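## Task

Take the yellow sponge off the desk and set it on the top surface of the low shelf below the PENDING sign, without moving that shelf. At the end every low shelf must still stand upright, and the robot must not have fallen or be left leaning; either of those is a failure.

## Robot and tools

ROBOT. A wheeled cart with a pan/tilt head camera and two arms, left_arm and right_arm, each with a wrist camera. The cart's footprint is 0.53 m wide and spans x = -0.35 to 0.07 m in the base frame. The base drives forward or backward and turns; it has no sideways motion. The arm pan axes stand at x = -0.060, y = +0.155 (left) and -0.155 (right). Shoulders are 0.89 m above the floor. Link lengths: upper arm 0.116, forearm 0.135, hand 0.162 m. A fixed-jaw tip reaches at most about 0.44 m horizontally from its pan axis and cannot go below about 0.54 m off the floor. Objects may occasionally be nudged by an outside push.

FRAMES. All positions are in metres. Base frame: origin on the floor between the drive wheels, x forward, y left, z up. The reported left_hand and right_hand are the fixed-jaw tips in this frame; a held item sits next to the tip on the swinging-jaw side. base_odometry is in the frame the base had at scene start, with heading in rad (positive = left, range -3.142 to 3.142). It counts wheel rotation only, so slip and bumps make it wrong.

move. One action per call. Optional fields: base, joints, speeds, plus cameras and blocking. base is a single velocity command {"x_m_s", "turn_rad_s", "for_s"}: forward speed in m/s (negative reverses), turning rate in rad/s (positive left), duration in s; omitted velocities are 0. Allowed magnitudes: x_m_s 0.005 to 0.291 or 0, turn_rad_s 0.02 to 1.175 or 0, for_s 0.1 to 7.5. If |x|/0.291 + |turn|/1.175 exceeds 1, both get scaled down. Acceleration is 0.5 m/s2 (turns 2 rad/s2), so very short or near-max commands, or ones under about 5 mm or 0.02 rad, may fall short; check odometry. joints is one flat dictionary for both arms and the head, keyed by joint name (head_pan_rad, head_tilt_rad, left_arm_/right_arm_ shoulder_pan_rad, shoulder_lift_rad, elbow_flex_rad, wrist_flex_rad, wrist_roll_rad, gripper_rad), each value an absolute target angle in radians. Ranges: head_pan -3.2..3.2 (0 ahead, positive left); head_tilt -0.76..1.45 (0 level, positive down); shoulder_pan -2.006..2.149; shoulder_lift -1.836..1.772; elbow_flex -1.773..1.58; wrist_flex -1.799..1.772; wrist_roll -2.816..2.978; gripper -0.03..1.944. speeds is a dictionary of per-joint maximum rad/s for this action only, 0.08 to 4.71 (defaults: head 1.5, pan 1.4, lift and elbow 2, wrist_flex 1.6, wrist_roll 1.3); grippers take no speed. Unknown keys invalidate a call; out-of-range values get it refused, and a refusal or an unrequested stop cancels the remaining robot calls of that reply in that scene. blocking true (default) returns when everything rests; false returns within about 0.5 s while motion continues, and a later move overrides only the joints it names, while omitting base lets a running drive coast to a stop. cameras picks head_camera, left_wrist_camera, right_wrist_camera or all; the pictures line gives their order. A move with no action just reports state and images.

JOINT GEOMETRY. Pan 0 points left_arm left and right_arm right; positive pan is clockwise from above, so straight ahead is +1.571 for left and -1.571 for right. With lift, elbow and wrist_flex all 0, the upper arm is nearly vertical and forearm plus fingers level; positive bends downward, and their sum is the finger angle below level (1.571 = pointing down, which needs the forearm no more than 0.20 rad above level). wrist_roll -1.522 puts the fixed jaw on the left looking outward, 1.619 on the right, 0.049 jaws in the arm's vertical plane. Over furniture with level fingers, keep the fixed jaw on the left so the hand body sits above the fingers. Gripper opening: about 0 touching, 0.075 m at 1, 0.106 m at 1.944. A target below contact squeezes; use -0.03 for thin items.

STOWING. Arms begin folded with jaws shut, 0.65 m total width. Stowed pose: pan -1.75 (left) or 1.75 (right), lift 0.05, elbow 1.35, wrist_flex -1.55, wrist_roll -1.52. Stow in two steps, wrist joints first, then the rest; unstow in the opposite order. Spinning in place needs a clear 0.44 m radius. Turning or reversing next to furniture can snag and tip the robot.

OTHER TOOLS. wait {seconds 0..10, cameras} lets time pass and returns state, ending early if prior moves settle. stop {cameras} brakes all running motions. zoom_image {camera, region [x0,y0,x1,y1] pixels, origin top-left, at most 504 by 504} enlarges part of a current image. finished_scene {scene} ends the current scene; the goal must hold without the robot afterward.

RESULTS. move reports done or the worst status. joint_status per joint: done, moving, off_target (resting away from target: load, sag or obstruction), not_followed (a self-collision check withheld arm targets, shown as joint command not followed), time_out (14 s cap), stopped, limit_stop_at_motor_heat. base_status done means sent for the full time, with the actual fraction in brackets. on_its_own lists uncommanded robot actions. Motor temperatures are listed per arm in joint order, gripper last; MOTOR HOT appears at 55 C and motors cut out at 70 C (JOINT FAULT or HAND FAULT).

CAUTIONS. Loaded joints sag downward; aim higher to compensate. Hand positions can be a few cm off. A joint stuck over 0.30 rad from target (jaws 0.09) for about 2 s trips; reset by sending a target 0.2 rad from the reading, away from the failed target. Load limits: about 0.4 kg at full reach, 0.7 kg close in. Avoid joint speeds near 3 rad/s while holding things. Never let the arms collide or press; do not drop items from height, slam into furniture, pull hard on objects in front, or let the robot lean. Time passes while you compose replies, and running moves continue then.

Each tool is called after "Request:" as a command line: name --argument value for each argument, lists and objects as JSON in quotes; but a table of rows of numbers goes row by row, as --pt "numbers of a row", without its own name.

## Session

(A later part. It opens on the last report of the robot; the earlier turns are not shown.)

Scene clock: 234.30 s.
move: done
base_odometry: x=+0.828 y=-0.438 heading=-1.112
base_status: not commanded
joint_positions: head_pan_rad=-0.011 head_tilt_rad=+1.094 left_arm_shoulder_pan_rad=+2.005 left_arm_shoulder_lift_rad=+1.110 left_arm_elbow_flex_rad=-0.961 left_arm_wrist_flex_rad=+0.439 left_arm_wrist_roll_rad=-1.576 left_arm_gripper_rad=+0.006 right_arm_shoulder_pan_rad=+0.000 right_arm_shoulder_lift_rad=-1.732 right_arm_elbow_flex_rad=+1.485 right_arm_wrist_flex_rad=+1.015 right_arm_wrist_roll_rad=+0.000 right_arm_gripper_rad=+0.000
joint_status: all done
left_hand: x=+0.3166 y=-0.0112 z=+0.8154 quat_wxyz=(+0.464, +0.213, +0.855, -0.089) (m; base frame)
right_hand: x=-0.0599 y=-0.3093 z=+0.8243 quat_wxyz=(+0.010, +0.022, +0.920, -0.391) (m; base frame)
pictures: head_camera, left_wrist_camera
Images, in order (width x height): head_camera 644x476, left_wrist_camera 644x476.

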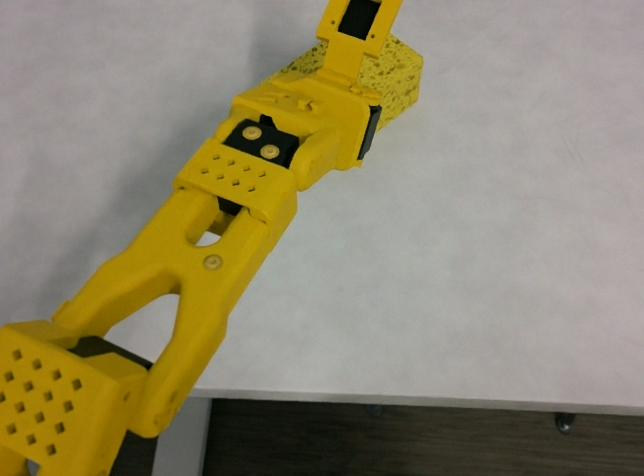

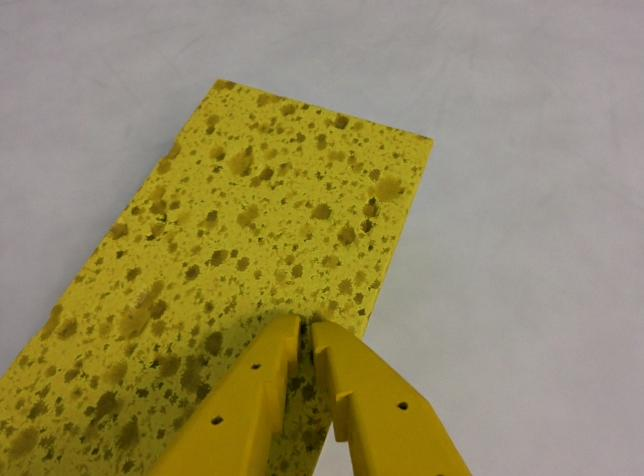

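Request:
move --joints '{"left_arm_shoulder_lift_rad":1.05,"left_arm_shoulder_pan_rad":1.95}'

Request:
move --joints '{"left_arm_shoulder_lift_rad":1.22}' --speeds '{"left_arm_shoulder_lift_rad":0.3}'

Request:
move --base '{"x_m_s":-0.04,"for_s":2.5}' --cameras '["head_camera","left_wrist_camera"]'

Scene clock: 242.60 s.
move: done
base_odometry: x=+0.828 y=-0.438 heading=-1.112
base_status: not commanded
joint_positions: head_pan_rad=-0.011 head_tilt_rad=+1.094 left_arm_shoulder_pan_rad=+1.968 left_arm_shoulder_lift_rad=+1.096 left_arm_elbow_flex_rad=-0.954 left_arm_wrist_flex_rad=+0.439 left_arm_wrist_roll_rad=-1.576 left_arm_gripper_rad=+0.006 right_arm_shoulder_pan_rad=+0.001 right_arm_shoulder_lift_rad=-1.732 right_arm_elbow_flex_rad=+1.485 right_arm_wrist_flex_rad=+1.015 right_arm_wrist_roll_rad=+0.000 right_arm_gripper_rad=+0.000
joint_status: all done
left_hand: x=+0.3227 y=+0.0027 z=+0.8186 quat_wxyz=(+0.468, +0.197, +0.858, -0.081) (m; base frame)
right_hand: x=-0.0602 y=-0.3093 z=+0.8243 quat_wxyz=(+0.009, +0.023, +0.920, -0.391) (m; base frame)
pictures: none

Scene clock: 243.57 s.
move: done
base_odometry: x=+0.828 y=-0.438 heading=-1.112
base_status: not commanded
joint_positions: head_pan_rad=-0.011 head_tilt_rad=+1.094 left_arm_shoulder_pan_rad=+1.968 left_arm_shoulder_lift_rad=+1.131 left_arm_elbow_flex_rad=-0.978 left_arm_wrist_flex_rad=+0.433 left_arm_wrist_roll_rad=-1.576 left_arm_gripper_rad=+0.006 right_arm_shoulder_pan_rad=+0.000 right_arm_shoulder_lift_rad=-1.732 right_arm_elbow_flex_rad=+1.485 right_arm_wrist_flex_rad=+1.015 right_arm_wrist_roll_rad=+0.000 right_arm_gripper_rad=+0.000
joint_status: all done
left_hand: x=+0.3230 y=+0.0026 z=+0.8126 quat_wxyz=(+0.466, +0.197, +0.859, -0.081) (m; base frame)
right_hand: x=-0.0599 y=-0.3093 z=+0.8243 quat_wxyz=(+0.010, +0.022, +0.920, -0.391) (m; base frame)
pictures: none

Scene clock: 246.70 s.
move: done
base_odometry: x=+0.784 y=-0.348 heading=-1.112
base_status: done (sent for 2.5 of 2.5 s)
joint_positions: head_pan_rad=-0.011 head_tilt_rad=+1.094 left_arm_shoulder_pan_rad=+1.947 left_arm_shoulder_lift_rad=+1.229 left_arm_elbow_flex_rad=-0.957 left_arm_wrist_flex_rad=+0.430 left_arm_wrist_roll_rad=-1.576 left_arm_gripper_rad=+0.006 right_arm_shoulder_pan_rad=+0.000 right_arm_shoulder_lift_rad=-1.732 right_arm_elbow_flex_rad=+1.485 right_arm_wrist_flex_rad=+1.015 right_arm_wrist_roll_rad=+0.000 right_arm_gripper_rad=+0.000
joint_status: not commanded
left_hand: x=+0.3147 y=+0.0154 z=+0.7704 quat_wxyz=(+0.415, +0.194, +0.886, -0.067) (m; base frame)
right_hand: x=-0.0599 y=-0.3093 z=+0.8243 quat_wxyz=(+0.010, +0.022, +0.920, -0.391) (m; base frame)
pictures: head_camera, left_wrist_camera
Images, in order (width x height): head_camera 644x476, left_wrist_camera 644x476.

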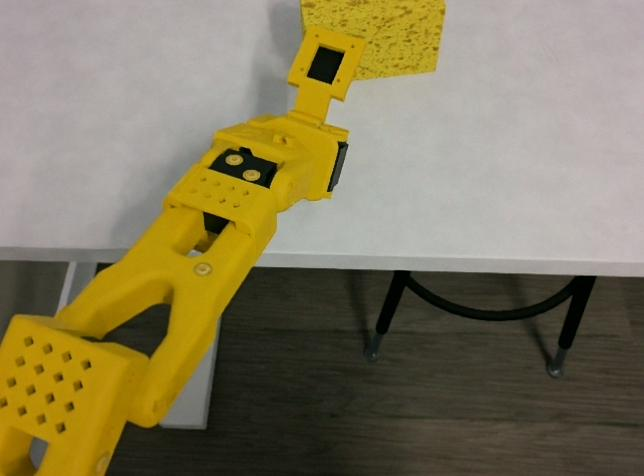

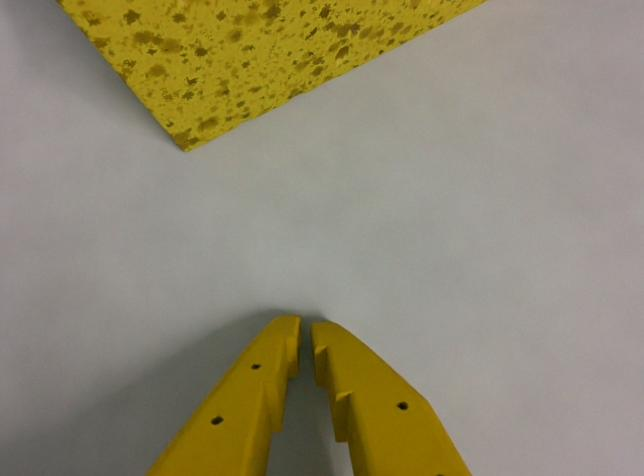

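Request:
move --joints '{"left_arm_shoulder_lift_rad":0.6}'

Request:
move --joints '{"left_arm_shoulder_lift_rad":-0.6,"left_arm_elbow_flex_rad":0.3,"left_arm_wrist_flex_rad":0.3,"left_arm_shoulder_pan_rad":1.2,"right_arm_shoulder_lift_rad":-0.9,"right_arm_elbow_flex_rad":0.8,"right_arm_wrist_flex_rad":0.8}'

Request:
move --joints '{"right_arm_shoulder_pan_rad":-1.9,"right_arm_wrist_roll_rad":0.049,"right_arm_gripper_rad":1.88}'

Request:
move --joints '{"right_arm_shoulder_lift_rad":0.0,"right_arm_elbow_flex_rad":-0.3,"right_arm_wrist_flex_rad":1.5}' --cameras '["head_camera","right_wrist_camera"]'

Scene clock: 275.47 s.
move: done
base_odometry: x=+0.784 y=-0.348 heading=-1.112
base_status: not commanded
joint_positions: head_pan_rad=-0.011 head_tilt_rad=+1.094 left_arm_shoulder_pan_rad=+1.947 left_arm_shoulder_lift_rad=+0.668 left_arm_elbow_flex_rad=-0.955 left_arm_wrist_flex_rad=+0.442 left_arm_wrist_roll_rad=-1.576 left_arm_gripper_rad=+0.006 right_arm_shoulder_pan_rad=+0.000 right_arm_shoulder_lift_rad=-1.732 right_arm_elbow_flex_rad=+1.485 right_arm_wrist_flex_rad=+1.015 right_arm_wrist_roll_rad=+0.000 right_arm_gripper_rad=+0.000
joint_status: all done
left_hand: x=+0.3229 y=+0.0121 z=+0.9837 quat_wxyz=(+0.642, +0.162, +0.742, -0.104) (m; base frame)
right_hand: x=-0.0599 y=-0.3093 z=+0.8243 quat_wxyz=(+0.010, +0.022, +0.920, -0.391) (m; base frame)
pictures: none

Scene clock: 277.03 s.
move: done
base_odometry: x=+0.784 y=-0.348 heading=-1.112
base_status: not commanded
joint_positions: head_pan_rad=-0.011 head_tilt_rad=+1.094 left_arm_shoulder_pan_rad=+1.204 left_arm_shoulder_lift_rad=-0.565 left_arm_elbow_flex_rad=+0.304 left_arm_wrist_flex_rad=+0.315 left_arm_wrist_roll_rad=-1.576 left_arm_gripper_rad=+0.006 right_arm_shoulder_pan_rad=+0.000 right_arm_shoulder_lift_rad=-0.906 right_arm_elbow_flex_rad=+0.846 right_arm_wrist_flex_rad=+0.813 right_arm_wrist_roll_rad=+0.000 right_arm_gripper_rad=+0.000
joint_status: all done
left_hand: x=+0.2015 y=+0.2636 z=+1.0355 quat_wxyz=(+0.673, -0.113, +0.717, +0.144) (m; base frame)
right_hand: x=-0.0599 y=-0.3602 z=+0.8833 quat_wxyz=(+0.010, +0.022, +0.917, -0.398) (m; base frame)
pictures: none

Scene clock: 279.37 s.
move: done
base_odometry: x=+0.784 y=-0.348 heading=-1.112
base_status: not commanded
joint_positions: head_pan_rad=-0.011 head_tilt_rad=+1.094 left_arm_shoulder_pan_rad=+1.204 left_arm_shoulder_lift_rad=-0.565 left_arm_elbow_flex_rad=+0.304 left_arm_wrist_flex_rad=+0.315 left_arm_wrist_roll_rad=-1.576 left_arm_gripper_rad=+0.006 right_arm_shoulder_pan_rad=-1.892 right_arm_shoulder_lift_rad=-0.904 right_arm_elbow_flex_rad=+0.846 right_arm_wrist_flex_rad=+0.813 right_arm_wrist_roll_rad=+0.043 right_arm_gripper_rad=+1.871
joint_status: all done
left_hand: x=+0.2015 y=+0.2636 z=+1.0355 quat_wxyz=(+0.673, -0.113, +0.717, +0.144) (m; base frame)
right_hand: x=+0.1348 y=-0.0906 z=+0.8830 quat_wxyz=(+0.323, -0.743, +0.539, -0.231) (m; base frame)
pictures: none

Scene clock: 280.87 s.
move: done
base_odometry: x=+0.784 y=-0.348 heading=-1.112
base_status: not commanded
joint_positions: head_pan_rad=-0.011 head_tilt_rad=+1.094 left_arm_shoulder_pan_rad=+1.204 left_arm_shoulder_lift_rad=-0.565 left_arm_elbow_flex_rad=+0.304 left_arm_wrist_flex_rad=+0.315 left_arm_wrist_roll_rad=-1.576 left_arm_gripper_rad=+0.006 right_arm_shoulder_pan_rad=-1.892 right_arm_shoulder_lift_rad=+0.004 right_arm_elbow_flex_rad=-0.259 right_arm_wrist_flex_rad=+1.494 right_arm_wrist_roll_rad=+0.043 right_arm_gripper_rad=+1.871
joint_status: all done
left_hand: x=+0.2015 y=+0.2636 z=+1.0355 quat_wxyz=(+0.673, -0.113, +0.717, +0.144) (m; base frame)
right_hand: x=+0.1611 y=-0.0818 z=+0.8912 quat_wxyz=(+0.134, -0.798, +0.579, -0.096) (m; base frame)
pictures: head_camera, right_wrist_camera
Images, in order (width x height): head_camera 644x476, right_wrist_camera 644x476.

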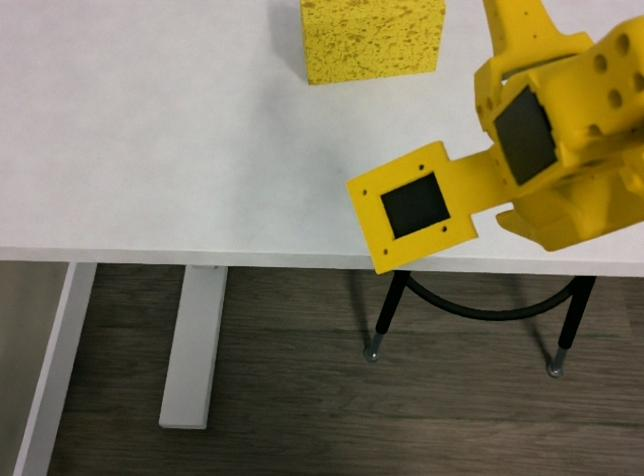

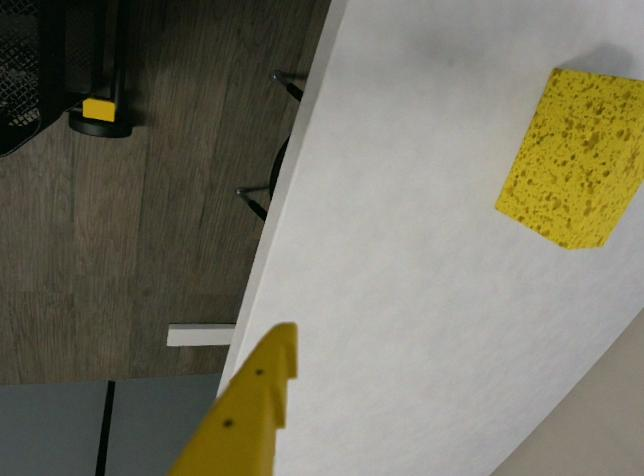

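Request:
move --joints '{"head_tilt_rad":0.85}' --cameras '["head_camera"]'

Request:
zoom_image --camera "head_camera" --region '[240, 60, 500, 260]'

Scene clock: 286.80 s.
move: done
base_odometry: x=+0.784 y=-0.348 heading=-1.112
base_status: not commanded
joint_positions: head_pan_rad=-0.011 head_tilt_rad=+0.864 left_arm_shoulder_pan_rad=+1.204 left_arm_shoulder_lift_rad=-0.565 left_arm_elbow_flex_rad=+0.304 left_arm_wrist_flex_rad=+0.315 left_arm_wrist_roll_rad=-1.576 left_arm_gripper_rad=+0.006 right_arm_shoulder_pan_rad=-1.892 right_arm_shoulder_lift_rad=+0.004 right_arm_elbow_flex_rad=-0.259 right_arm_wrist_flex_rad=+1.494 right_arm_wrist_roll_rad=+0.043 right_arm_gripper_rad=+1.871
joint_status: all done
left_hand: x=+0.2015 y=+0.2636 z=+1.0355 quat_wxyz=(+0.673, -0.113, +0.717, +0.144) (m; base frame)
right_hand: x=+0.1611 y=-0.0818 z=+0.8912 quat_wxyz=(+0.134, -0.798, +0.579, -0.096) (m; base frame)
pictures: head_camera
Images, in order (width x height): head_camera 644x476.

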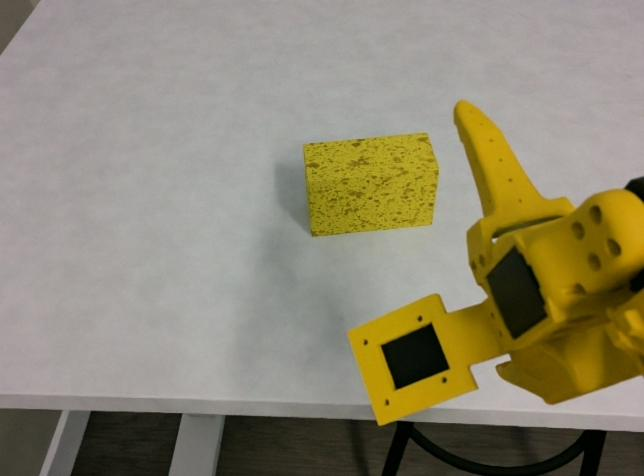

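Scaled by 1.938.

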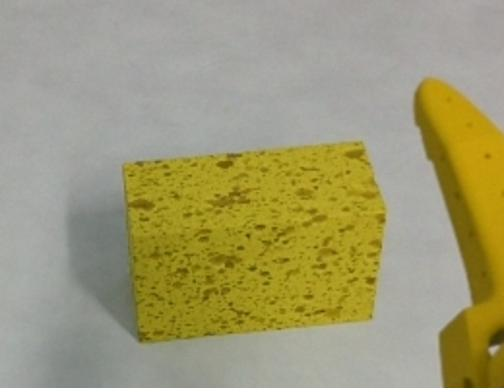

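Request:
move --joints '{"right_arm_shoulder_lift_rad":0.25,"right_arm_elbow_flex_rad":-0.6,"right_arm_wrist_flex_rad":1.7,"right_arm_shoulder_pan_rad":-1.93}'

Request:
move --base '{"x_m_s":0.05,"for_s":1.98}' --cameras '["head_camera","right_wrist_camera"]'

Scene clock: 302.50 s.
move: done
base_odometry: x=+0.784 y=-0.348 heading=-1.112
base_status: not commanded
joint_positions: head_pan_rad=-0.011 head_tilt_rad=+0.864 left_arm_shoulder_pan_rad=+1.204 left_arm_shoulder_lift_rad=-0.565 left_arm_elbow_flex_rad=+0.304 left_arm_wrist_flex_rad=+0.315 left_arm_wrist_roll_rad=-1.576 left_arm_gripper_rad=+0.006 right_arm_shoulder_pan_rad=-1.919 right_arm_shoulder_lift_rad=+0.257 right_arm_elbow_flex_rad=-0.561 right_arm_wrist_flex_rad=+1.695 right_arm_wrist_roll_rad=+0.043 right_arm_gripper_rad=+1.871
joint_status: all done
left_hand: x=+0.2015 y=+0.2636 z=+1.0355 quat_wxyz=(+0.673, -0.113, +0.717, +0.144) (m; base frame)
right_hand: x=+0.1602 y=-0.0753 z=+0.8817 quat_wxyz=(+0.074, -0.814, +0.574, -0.051) (m; base frame)
pictures: none

Scene clock: 305.13 s.
move: done
base_odometry: x=+0.828 y=-0.437 heading=-1.111
base_status: done (sent for 1.97 of 1.97 s)
joint_positions: head_pan_rad=-0.011 head_tilt_rad=+0.863 left_arm_shoulder_pan_rad=+1.200 left_arm_shoulder_lift_rad=-0.569 left_arm_elbow_flex_rad=+0.304 left_arm_wrist_flex_rad=+0.315 left_arm_wrist_roll_rad=-1.576 left_arm_gripper_rad=+0.006 right_arm_shoulder_pan_rad=-1.924 right_arm_shoulder_lift_rad=+0.257 right_arm_elbow_flex_rad=-0.561 right_arm_wrist_flex_rad=+1.695 right_arm_wrist_roll_rad=+0.043 right_arm_gripper_rad=+1.871
joint_status: not commanded
left_hand: x=+0.2005 y=+0.2647 z=+1.0363 quat_wxyz=(+0.673, -0.114, +0.716, +0.145) (m; base frame)
right_hand: x=+0.1599 y=-0.0743 z=+0.8817 quat_wxyz=(+0.074, -0.815, +0.572, -0.051) (m; base frame)
pictures: head_camera, right_wrist_camera
Images, in order (width x height): head_camera 644x476, right_wrist_camera 644x476.

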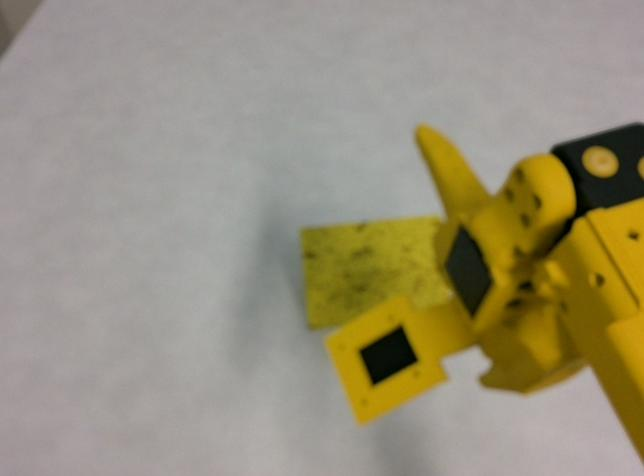

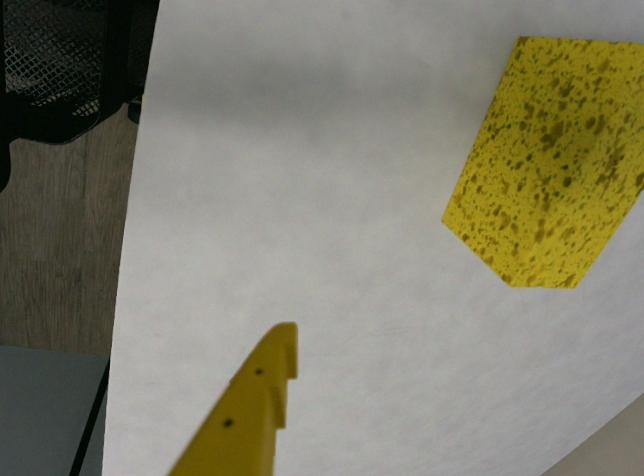

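Request:
move --joints '{"right_arm_shoulder_lift_rad":0.42,"right_arm_elbow_flex_rad":-0.78,"right_arm_wrist_flex_rad":1.66,"right_arm_shoulder_pan_rad":-1.94}' --speeds '{"right_arm_shoulder_lift_rad":0.5,"right_arm_elbow_flex_rad":0.5}' --cameras '["head_camera","right_wrist_camera"]'

Scene clock: 316.00 s.
move: done
base_odometry: x=+0.828 y=-0.437 heading=-1.111
base_status: not commanded
joint_positions: head_pan_rad=-0.011 head_tilt_rad=+0.863 left_arm_shoulder_pan_rad=+1.200 left_arm_shoulder_lift_rad=-0.569 left_arm_elbow_flex_rad=+0.304 left_arm_wrist_flex_rad=+0.315 left_arm_wrist_roll_rad=-1.576 left_arm_gripper_rad=+0.006 right_arm_shoulder_pan_rad=-1.932 right_arm_shoulder_lift_rad=+0.427 right_arm_elbow_flex_rad=-0.742 right_arm_wrist_flex_rad=+1.669 right_arm_wrist_roll_rad=+0.043 right_arm_gripper_rad=+1.871
joint_status: all done
left_hand: x=+0.2005 y=+0.2647 z=+1.0363 quat_wxyz=(+0.673, -0.114, +0.716, +0.145) (m; base frame)
right_hand: x=+0.1796 y=-0.0649 z=+0.8731 quat_wxyz=(+0.089, -0.816, +0.568, -0.061) (m; base frame)
pictures: head_camera, right_wrist_camera
Images, in order (width x height): head_camera 644x476, right_wrist_camera 644x476.

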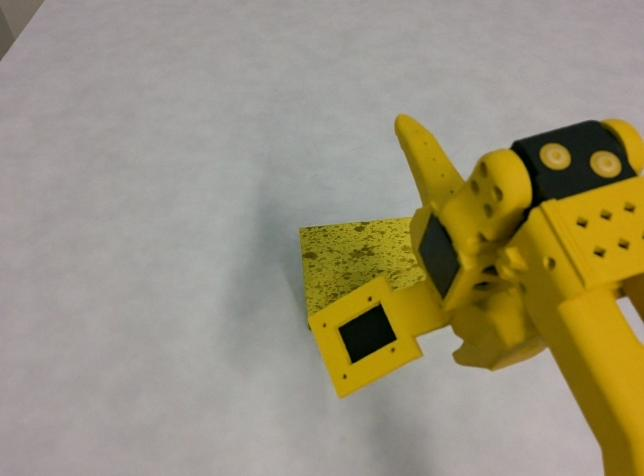

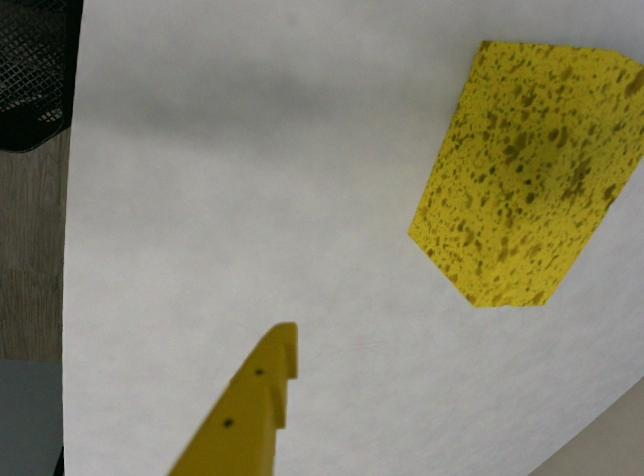

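Request:
move --joints '{"right_arm_shoulder_lift_rad":0.52,"right_arm_elbow_flex_rad":-0.88,"right_arm_wrist_flex_rad":1.68,"right_arm_shoulder_pan_rad":-2.0,"right_arm_wrist_roll_rad":-0.2}' --speeds '{"right_arm_shoulder_lift_rad":0.5,"right_arm_elbow_flex_rad":0.5}' --cameras '["head_camera","right_wrist_camera"]'

Scene clock: 343.70 s.
move: done
base_odometry: x=+0.828 y=-0.437 heading=-1.111
base_status: not commanded
joint_positions: head_pan_rad=-0.011 head_tilt_rad=+0.863 left_arm_shoulder_pan_rad=+1.200 left_arm_shoulder_lift_rad=-0.569 left_arm_elbow_flex_rad=+0.304 left_arm_wrist_flex_rad=+0.315 left_arm_wrist_roll_rad=-1.576 left_arm_gripper_rad=+0.006 right_arm_shoulder_pan_rad=-1.992 right_arm_shoulder_lift_rad=+0.530 right_arm_elbow_flex_rad=-0.840 right_arm_wrist_flex_rad=+1.673 right_arm_wrist_roll_rad=-0.192 right_arm_gripper_rad=+1.871
joint_status: all done
left_hand: x=+0.2005 y=+0.2647 z=+1.0363 quat_wxyz=(+0.673, -0.114, +0.716, +0.145) (m; base frame)
right_hand: x=+0.1802 y=-0.0459 z=+0.8644 quat_wxyz=(+0.093, -0.764, +0.637, -0.045) (m; base frame)
pictures: head_camera, right_wrist_camera
Images, in order (width x height): head_camera 644x476, right_wrist_camera 644x476.

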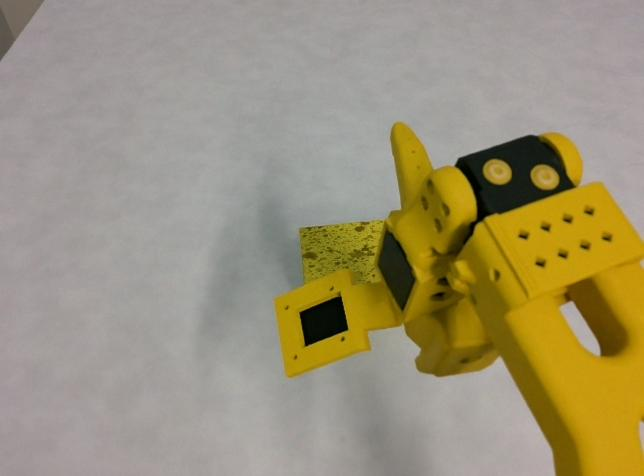

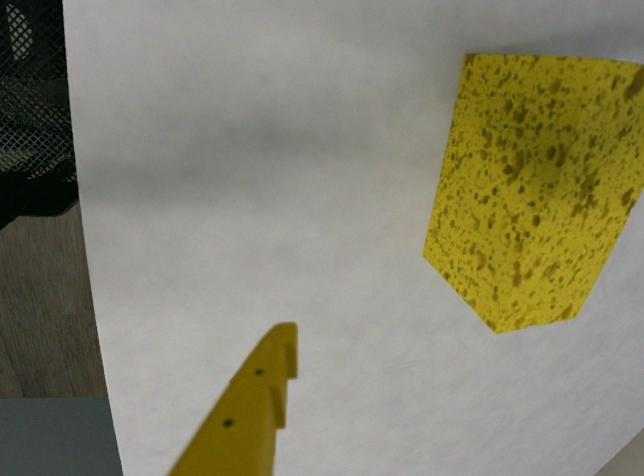

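Request:
move --joints '{"right_arm_shoulder_lift_rad":0.66,"right_arm_elbow_flex_rad":-0.72,"right_arm_wrist_flex_rad":1.45}' --speeds '{"right_arm_shoulder_lift_rad":0.3,"right_arm_elbow_flex_rad":0.3,"right_arm_wrist_flex_rad":0.4}' --cameras '["head_camera","right_wrist_camera"]'

Scene clock: 356.30 s.
move: done
base_odometry: x=+0.828 y=-0.437 heading=-1.111
base_status: not commanded
joint_positions: head_pan_rad=-0.011 head_tilt_rad=+0.863 left_arm_shoulder_pan_rad=+1.200 left_arm_shoulder_lift_rad=-0.569 left_arm_elbow_flex_rad=+0.304 left_arm_wrist_flex_rad=+0.315 left_arm_wrist_roll_rad=-1.576 left_arm_gripper_rad=+0.006 right_arm_shoulder_pan_rad=-1.992 right_arm_shoulder_lift_rad=+0.676 right_arm_elbow_flex_rad=-0.719 right_arm_wrist_flex_rad=+1.459 right_arm_wrist_roll_rad=-0.192 right_arm_gripper_rad=+1.871
joint_status: all done
left_hand: x=+0.2005 y=+0.2647 z=+1.0363 quat_wxyz=(+0.673, -0.114, +0.716, +0.145) (m; base frame)
right_hand: x=+0.1899 y=-0.0416 z=+0.8155 quat_wxyz=(+0.070, -0.766, +0.639, -0.034) (m; base frame)
pictures: head_camera, right_wrist_camera
Images, in order (width x height): head_camera 644x476, right_wrist_camera 644x476.

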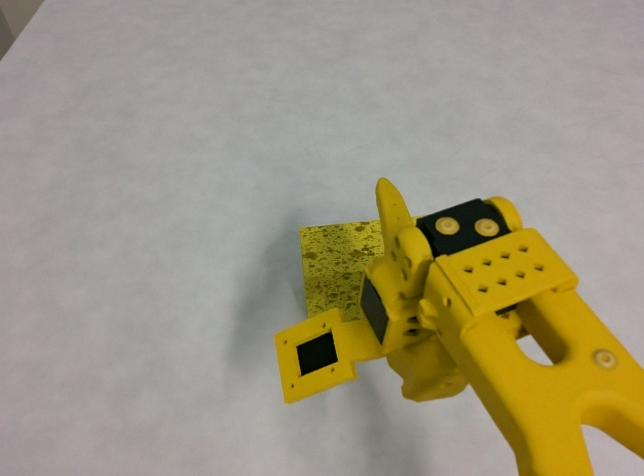

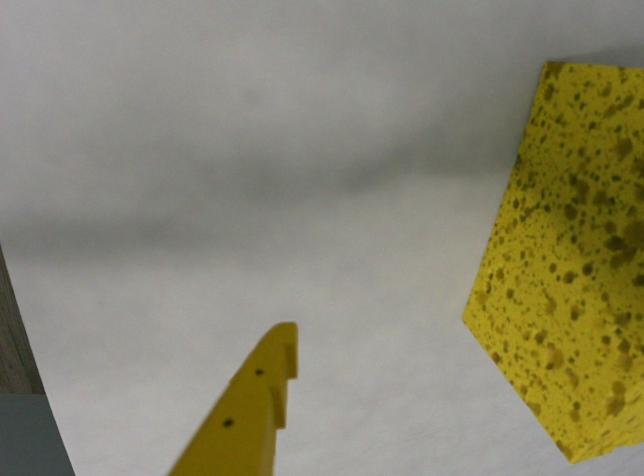

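Request:
move --joints '{"right_arm_shoulder_lift_rad":0.64,"right_arm_elbow_flex_rad":-0.98,"right_arm_wrist_flex_rad":1.6}' --speeds '{"right_arm_shoulder_lift_rad":0.3,"right_arm_elbow_flex_rad":0.5,"right_arm_wrist_flex_rad":0.3}'

Request:
move --joints '{"right_arm_shoulder_lift_rad":0.78,"right_arm_elbow_flex_rad":-0.9,"right_arm_wrist_flex_rad":1.35}' --speeds '{"right_arm_shoulder_lift_rad":0.3,"right_arm_elbow_flex_rad":0.3,"right_arm_wrist_flex_rad":0.5}' --cameras '["head_camera","right_wrist_camera"]'

Scene clock: 371.50 s.
move: done
base_odometry: x=+0.828 y=-0.437 heading=-1.111
base_status: not commanded
joint_positions: head_pan_rad=-0.011 head_tilt_rad=+0.863 left_arm_shoulder_pan_rad=+1.200 left_arm_shoulder_lift_rad=-0.569 left_arm_elbow_flex_rad=+0.304 left_arm_wrist_flex_rad=+0.315 left_arm_wrist_roll_rad=-1.576 left_arm_gripper_rad=+0.006 right_arm_shoulder_pan_rad=-1.992 right_arm_shoulder_lift_rad=+0.676 right_arm_elbow_flex_rad=-0.938 right_arm_wrist_flex_rad=+1.594 right_arm_wrist_roll_rad=-0.192 right_arm_gripper_rad=+1.871
joint_status: all done
left_hand: x=+0.2005 y=+0.2647 z=+1.0363 quat_wxyz=(+0.673, -0.114, +0.716, +0.145) (m; base frame)
right_hand: x=+0.1970 y=-0.0384 z=+0.8466 quat_wxyz=(+0.107, -0.762, +0.636, -0.053) (m; base frame)
pictures: none

Scene clock: 372.57 s.
move: done
base_odometry: x=+0.828 y=-0.437 heading=-1.111
base_status: not commanded
joint_positions: head_pan_rad=-0.011 head_tilt_rad=+0.863 left_arm_shoulder_pan_rad=+1.200 left_arm_shoulder_lift_rad=-0.569 left_arm_elbow_flex_rad=+0.304 left_arm_wrist_flex_rad=+0.315 left_arm_wrist_roll_rad=-1.576 left_arm_gripper_rad=+0.006 right_arm_shoulder_pan_rad=-1.992 right_arm_shoulder_lift_rad=+0.794 right_arm_elbow_flex_rad=-0.899 right_arm_wrist_flex_rad=+1.361 right_arm_wrist_roll_rad=-0.192 right_arm_gripper_rad=+1.871
joint_status: all done
left_hand: x=+0.2005 y=+0.2647 z=+1.0363 quat_wxyz=(+0.673, -0.114, +0.716, +0.145) (m; base frame)
right_hand: x=+0.2190 y=-0.0285 z=+0.8172 quat_wxyz=(+0.141, -0.758, +0.633, -0.069) (m; base frame)
pictures: head_camera, right_wrist_camera
Images, in order (width x height): head_camera 644x476, right_wrist_camera 644x476.

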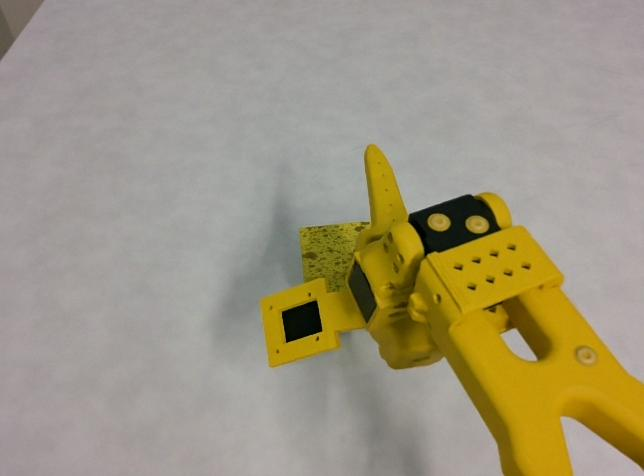

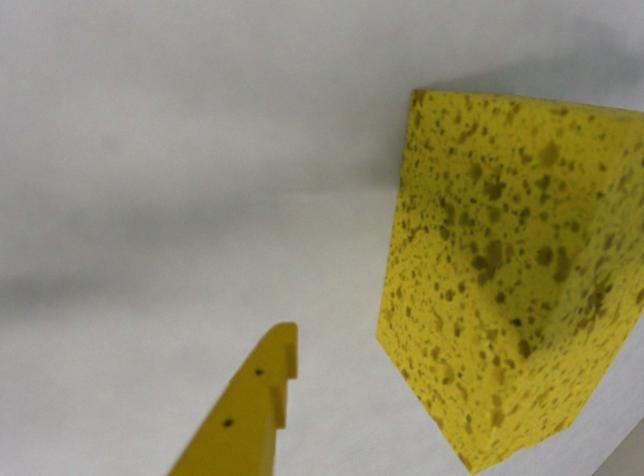

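Request:
move --joints '{"right_arm_shoulder_lift_rad":0.93,"right_arm_elbow_flex_rad":-0.98,"right_arm_wrist_flex_rad":1.25}' --speeds '{"right_arm_shoulder_lift_rad":0.3,"right_arm_elbow_flex_rad":0.2,"right_arm_wrist_flex_rad":0.25}'

Request:
move --joints '{"right_arm_gripper_rad":0.3}' --cameras '["head_camera","right_wrist_camera"]'

Scene clock: 384.87 s.
move: done
base_odometry: x=+0.828 y=-0.437 heading=-1.111
base_status: not commanded
joint_positions: head_pan_rad=-0.011 head_tilt_rad=+0.863 left_arm_shoulder_pan_rad=+1.200 left_arm_shoulder_lift_rad=-0.569 left_arm_elbow_flex_rad=+0.304 left_arm_wrist_flex_rad=+0.315 left_arm_wrist_roll_rad=-1.576 left_arm_gripper_rad=+0.006 right_arm_shoulder_pan_rad=-1.992 right_arm_shoulder_lift_rad=+0.949 right_arm_elbow_flex_rad=-0.938 right_arm_wrist_flex_rad=+1.259 right_arm_wrist_roll_rad=-0.192 right_arm_gripper_rad=+1.871
joint_status: all done
left_hand: x=+0.2005 y=+0.2647 z=+1.0363 quat_wxyz=(+0.673, -0.114, +0.716, +0.145) (m; base frame)
right_hand: x=+0.2254 y=-0.0256 z=+0.7850 quat_wxyz=(+0.135, -0.759, +0.633, -0.066) (m; base frame)
pictures: none

Scene clock: 386.23 s.
move: done
base_odometry: x=+0.828 y=-0.437 heading=-1.111
base_status: not commanded
joint_positions: head_pan_rad=-0.011 head_tilt_rad=+0.863 left_arm_shoulder_pan_rad=+1.200 left_arm_shoulder_lift_rad=-0.569 left_arm_elbow_flex_rad=+0.304 left_arm_wrist_flex_rad=+0.315 left_arm_wrist_roll_rad=-1.576 left_arm_gripper_rad=+0.006 right_arm_shoulder_pan_rad=-1.990 right_arm_shoulder_lift_rad=+0.878 right_arm_elbow_flex_rad=-1.020 right_arm_wrist_flex_rad=+1.229 right_arm_wrist_roll_rad=-0.192 right_arm_gripper_rad=+0.328
joint_status: all done
left_hand: x=+0.2005 y=+0.2647 z=+1.0363 quat_wxyz=(+0.673, -0.114, +0.716, +0.145) (m; base frame)
right_hand: x=+0.2459 y=-0.0171 z=+0.8228 quat_wxyz=(+0.215, -0.745, +0.622, -0.105) (m; base frame)
pictures: head_camera, right_wrist_camera
Images, in order (width x height): head_camera 644x476, right_wrist_camera 644x476.

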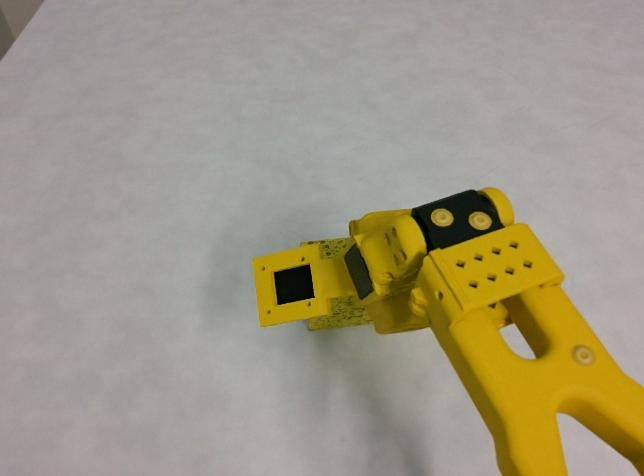

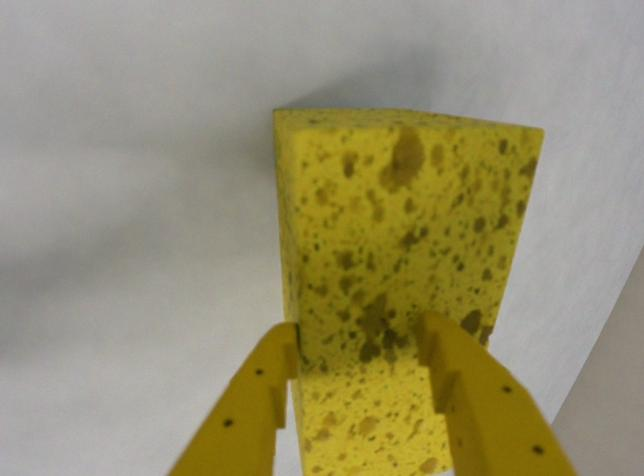

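Request:
move --joints '{"right_arm_gripper_rad":1.88}'

Request:
move --joints '{"right_arm_shoulder_lift_rad":0.94,"right_arm_elbow_flex_rad":-1.0,"right_arm_wrist_flex_rad":1.3}' --speeds '{"right_arm_shoulder_lift_rad":0.3,"right_arm_elbow_flex_rad":0.2,"right_arm_wrist_flex_rad":0.25}' --cameras '["head_camera","right_wrist_camera"]'

Scene clock: 399.10 s.
move: done
base_odometry: x=+0.828 y=-0.437 heading=-1.111
base_status: not commanded
joint_positions: head_pan_rad=-0.011 head_tilt_rad=+0.863 left_arm_shoulder_pan_rad=+1.200 left_arm_shoulder_lift_rad=-0.569 left_arm_elbow_flex_rad=+0.304 left_arm_wrist_flex_rad=+0.315 left_arm_wrist_roll_rad=-1.576 left_arm_gripper_rad=+0.006 right_arm_shoulder_pan_rad=-1.993 right_arm_shoulder_lift_rad=+0.949 right_arm_elbow_flex_rad=-0.978 right_arm_wrist_flex_rad=+1.246 right_arm_wrist_roll_rad=-0.196 right_arm_gripper_rad=+1.870
joint_status: all done
left_hand: x=+0.2005 y=+0.2647 z=+1.0363 quat_wxyz=(+0.673, -0.114, +0.716, +0.145) (m; base frame)
right_hand: x=+0.2325 y=-0.0219 z=+0.7928 quat_wxyz=(+0.159, -0.755, +0.632, -0.077) (m; base frame)
pictures: none

Scene clock: 399.80 s.
move: done
base_odometry: x=+0.828 y=-0.437 heading=-1.111
base_status: not commanded
joint_positions: head_pan_rad=-0.011 head_tilt_rad=+0.863 left_arm_shoulder_pan_rad=+1.200 left_arm_shoulder_lift_rad=-0.569 left_arm_elbow_flex_rad=+0.304 left_arm_wrist_flex_rad=+0.315 left_arm_wrist_roll_rad=-1.576 left_arm_gripper_rad=+0.006 right_arm_shoulder_pan_rad=-1.993 right_arm_shoulder_lift_rad=+0.957 right_arm_elbow_flex_rad=-0.978 right_arm_wrist_flex_rad=+1.295 right_arm_wrist_roll_rad=-0.196 right_arm_gripper_rad=+1.870
joint_status: all done
left_hand: x=+0.2005 y=+0.2647 z=+1.0363 quat_wxyz=(+0.673, -0.114, +0.716, +0.145) (m; base frame)
right_hand: x=+0.2249 y=-0.0253 z=+0.7884 quat_wxyz=(+0.134, -0.758, +0.635, -0.065) (m; base frame)
pictures: head_camera, right_wrist_camera
Images, in order (width x height): head_camera 644x476, right_wrist_camera 644x476.

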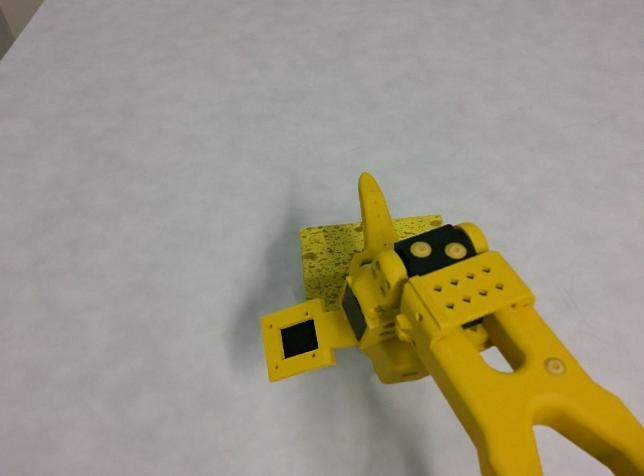

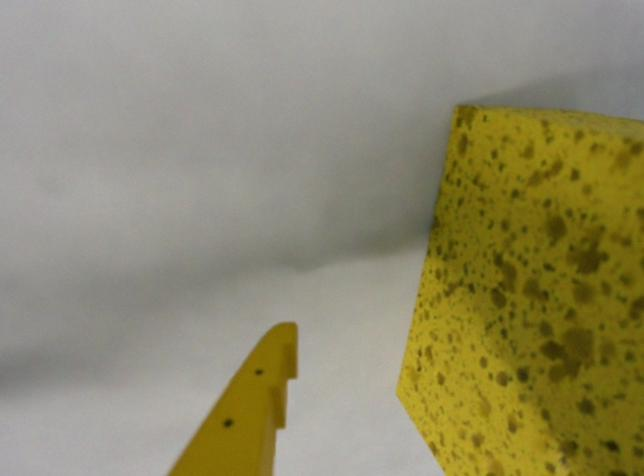

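Request:
move --joints '{"right_arm_shoulder_lift_rad":0.58,"right_arm_elbow_flex_rad":-0.98,"right_arm_wrist_flex_rad":1.35}' --speeds '{"right_arm_shoulder_lift_rad":0.5,"right_arm_elbow_flex_rad":0.2,"right_arm_wrist_flex_rad":0.25}'

Request:
move --joints '{"right_arm_gripper_rad":1.0}' --cameras '["head_camera","right_wrist_camera"]'

Scene clock: 416.20 s.
move: done
base_odometry: x=+0.828 y=-0.437 heading=-1.111
base_status: not commanded
joint_positions: head_pan_rad=-0.011 head_tilt_rad=+0.863 left_arm_shoulder_pan_rad=+1.200 left_arm_shoulder_lift_rad=-0.569 left_arm_elbow_flex_rad=+0.304 left_arm_wrist_flex_rad=+0.315 left_arm_wrist_roll_rad=-1.576 left_arm_gripper_rad=+0.006 right_arm_shoulder_pan_rad=-1.993 right_arm_shoulder_lift_rad=+0.650 right_arm_elbow_flex_rad=-0.978 right_arm_wrist_flex_rad=+1.347 right_arm_wrist_roll_rad=-0.196 right_arm_gripper_rad=+1.871
joint_status: all done
left_hand: x=+0.2005 y=+0.2647 z=+1.0363 quat_wxyz=(+0.673, -0.114, +0.716, +0.145) (m; base frame)
right_hand: x=+0.2354 y=-0.0206 z=+0.8744 quat_wxyz=(+0.245, -0.738, +0.617, -0.119) (m; base frame)
pictures: none

Scene clock: 417.17 s.
move: done
base_odometry: x=+0.828 y=-0.437 heading=-1.111
base_status: not commanded
joint_positions: head_pan_rad=-0.011 head_tilt_rad=+0.863 left_arm_shoulder_pan_rad=+1.200 left_arm_shoulder_lift_rad=-0.569 left_arm_elbow_flex_rad=+0.304 left_arm_wrist_flex_rad=+0.315 left_arm_wrist_roll_rad=-1.576 left_arm_gripper_rad=+0.006 right_arm_shoulder_pan_rad=-1.993 right_arm_shoulder_lift_rad=+0.650 right_arm_elbow_flex_rad=-0.978 right_arm_wrist_flex_rad=+1.347 right_arm_wrist_roll_rad=-0.196 right_arm_gripper_rad=+1.008
joint_status: all done
left_hand: x=+0.2005 y=+0.2647 z=+1.0363 quat_wxyz=(+0.673, -0.114, +0.716, +0.145) (m; base frame)
right_hand: x=+0.2354 y=-0.0206 z=+0.8744 quat_wxyz=(+0.245, -0.738, +0.617, -0.119) (m; base frame)
pictures: head_camera, right_wrist_camera
Images, in order (width x height): head_camera 644x476, right_wrist_camera 644x476.

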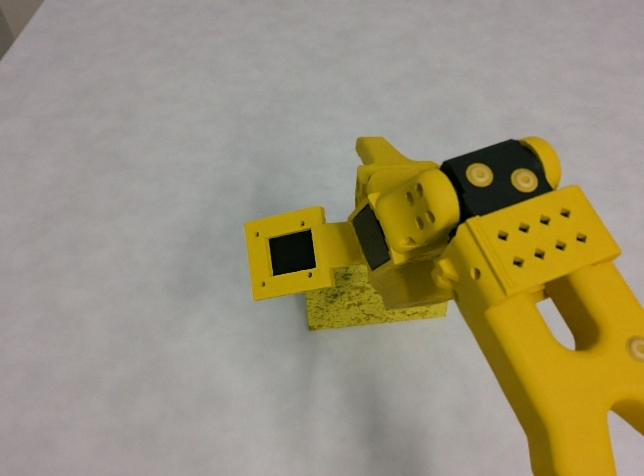

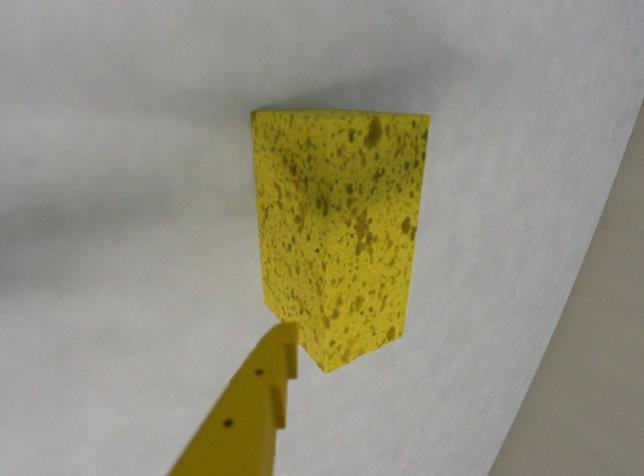

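Request:
move --joints '{"right_arm_shoulder_lift_rad":0.85,"right_arm_elbow_flex_rad":-1.0,"right_arm_wrist_flex_rad":1.3}' --speeds '{"right_arm_shoulder_lift_rad":0.4,"right_arm_elbow_flex_rad":0.2,"right_arm_wrist_flex_rad":0.25}' --cameras '["head_camera","right_wrist_camera"]'

Scene clock: 426.53 s.
move: done
base_odometry: x=+0.828 y=-0.437 heading=-1.111
base_status: not commanded
joint_positions: head_pan_rad=-0.011 head_tilt_rad=+0.863 left_arm_shoulder_pan_rad=+1.200 left_arm_shoulder_lift_rad=-0.569 left_arm_elbow_flex_rad=+0.304 left_arm_wrist_flex_rad=+0.315 left_arm_wrist_roll_rad=-1.576 left_arm_gripper_rad=+0.006 right_arm_shoulder_pan_rad=-1.993 right_arm_shoulder_lift_rad=+0.866 right_arm_elbow_flex_rad=-0.978 right_arm_wrist_flex_rad=+1.310 right_arm_wrist_roll_rad=-0.196 right_arm_gripper_rad=+1.008
joint_status: all done
left_hand: x=+0.2005 y=+0.2647 z=+1.0363 quat_wxyz=(+0.673, -0.114, +0.716, +0.145) (m; base frame)
right_hand: x=+0.2304 y=-0.0228 z=+0.8136 quat_wxyz=(+0.167, -0.754, +0.631, -0.081) (m; base frame)
pictures: head_camera, right_wrist_camera
Images, in order (width x height): head_camera 644x476, right_wrist_camera 644x476.

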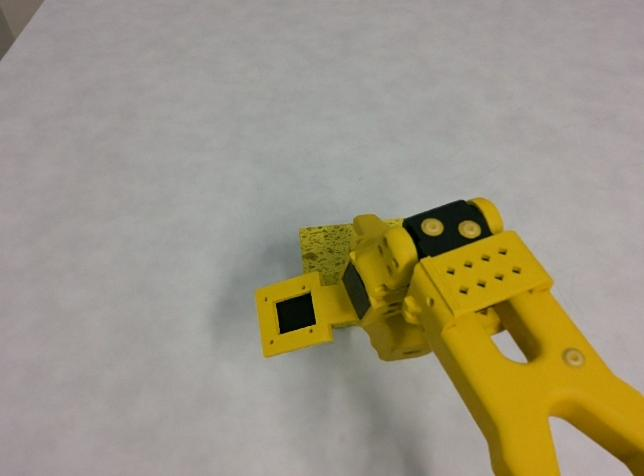

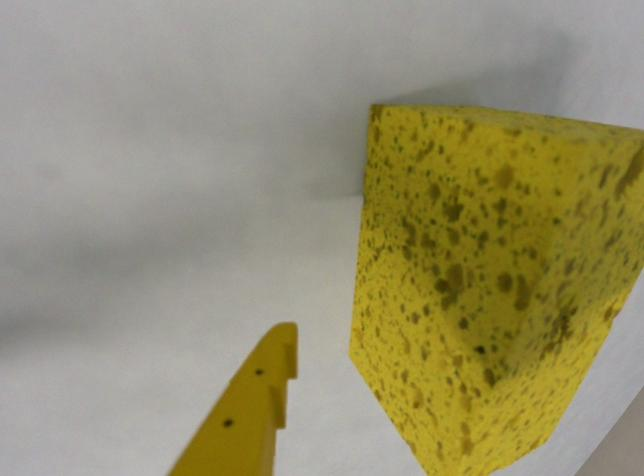

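Request:
move --joints '{"right_arm_shoulder_lift_rad":0.36,"right_arm_elbow_flex_rad":-0.5,"right_arm_wrist_flex_rad":0.88}' --speeds '{"right_arm_shoulder_lift_rad":0.8,"right_arm_elbow_flex_rad":0.6,"right_arm_wrist_flex_rad":0.35}' --cameras '["right_wrist_camera"]'

Request:
move --joints '{"right_arm_shoulder_lift_rad":0.66,"right_arm_elbow_flex_rad":-0.73,"right_arm_wrist_flex_rad":1.02}' --speeds '{"right_arm_shoulder_lift_rad":0.4,"right_arm_elbow_flex_rad":0.3,"right_arm_wrist_flex_rad":0.2}' --cameras '["head_camera","right_wrist_camera"]'

Scene clock: 442.97 s.
move: done
base_odometry: x=+0.828 y=-0.437 heading=-1.111
base_status: not commanded
joint_positions: head_pan_rad=-0.011 head_tilt_rad=+0.863 left_arm_shoulder_pan_rad=+1.200 left_arm_shoulder_lift_rad=-0.569 left_arm_elbow_flex_rad=+0.304 left_arm_wrist_flex_rad=+0.315 left_arm_wrist_roll_rad=-1.576 left_arm_gripper_rad=+0.006 right_arm_shoulder_pan_rad=-1.993 right_arm_shoulder_lift_rad=+0.427 right_arm_elbow_flex_rad=-0.497 right_arm_wrist_flex_rad=+0.893 right_arm_wrist_roll_rad=-0.196 right_arm_gripper_rad=+1.008
joint_status: all done
left_hand: x=+0.2005 y=+0.2647 z=+1.0363 quat_wxyz=(+0.673, -0.114, +0.716, +0.145) (m; base frame)
right_hand: x=+0.2497 y=-0.0142 z=+0.8764 quat_wxyz=(+0.328, -0.714, +0.597, -0.159) (m; base frame)
pictures: right_wrist_camera
Images, in order (width x height): right_wrist_camera 644x476.

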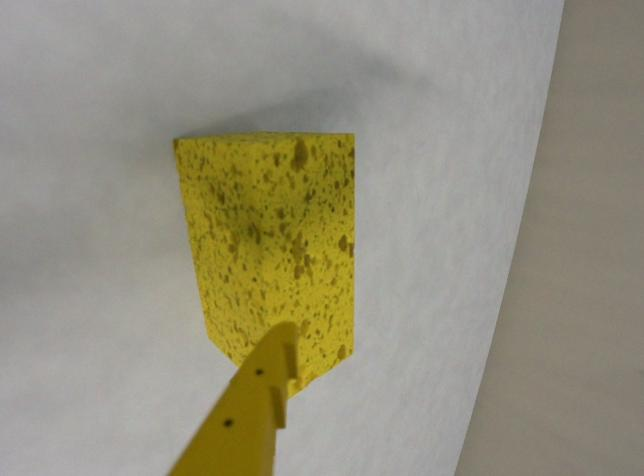

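Scene clock: 444.27 s.
move: done
base_odometry: x=+0.828 y=-0.437 heading=-1.111
base_status: not commanded
joint_positions: head_pan_rad=-0.011 head_tilt_rad=+0.863 left_arm_shoulder_pan_rad=+1.200 left_arm_shoulder_lift_rad=-0.569 left_arm_elbow_flex_rad=+0.304 left_arm_wrist_flex_rad=+0.315 left_arm_wrist_roll_rad=-1.576 left_arm_gripper_rad=+0.006 right_arm_shoulder_pan_rad=-1.993 right_arm_shoulder_lift_rad=+0.674 right_arm_elbow_flex_rad=-0.687 right_arm_wrist_flex_rad=+1.015 right_arm_wrist_roll_rad=-0.196 right_arm_gripper_rad=+1.008
joint_status: all done
left_hand: x=+0.2005 y=+0.2647 z=+1.0363 quat_wxyz=(+0.673, -0.114, +0.716, +0.145) (m; base frame)
right_hand: x=+0.2470 y=-0.0154 z=+0.8319 quat_wxyz=(+0.252, -0.736, +0.616, -0.122) (m; base frame)
pictures: head_camera, right_wrist_camera
Images, in order (width x height): head_camera 644x476, right_wrist_camera 644x476.

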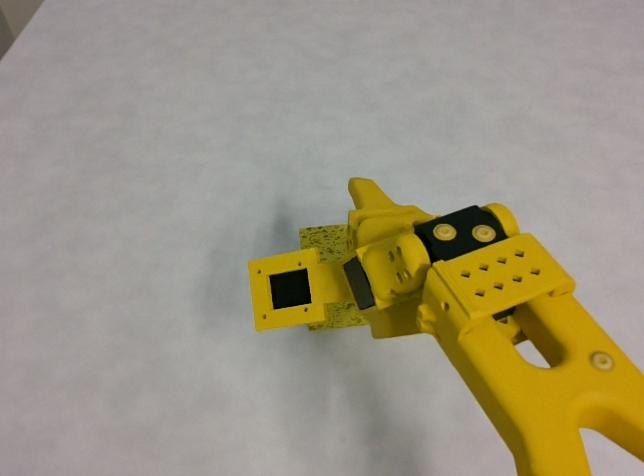

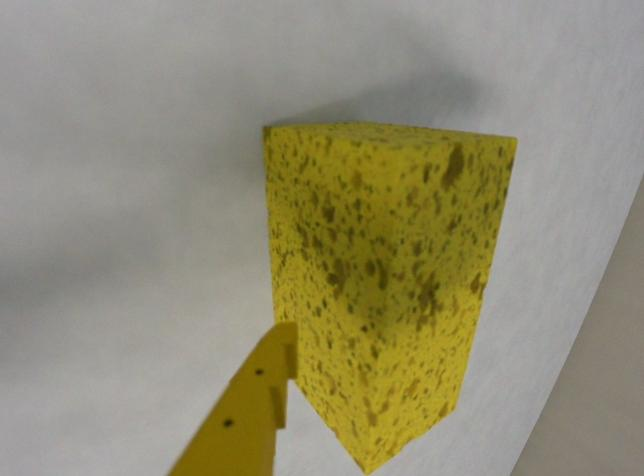

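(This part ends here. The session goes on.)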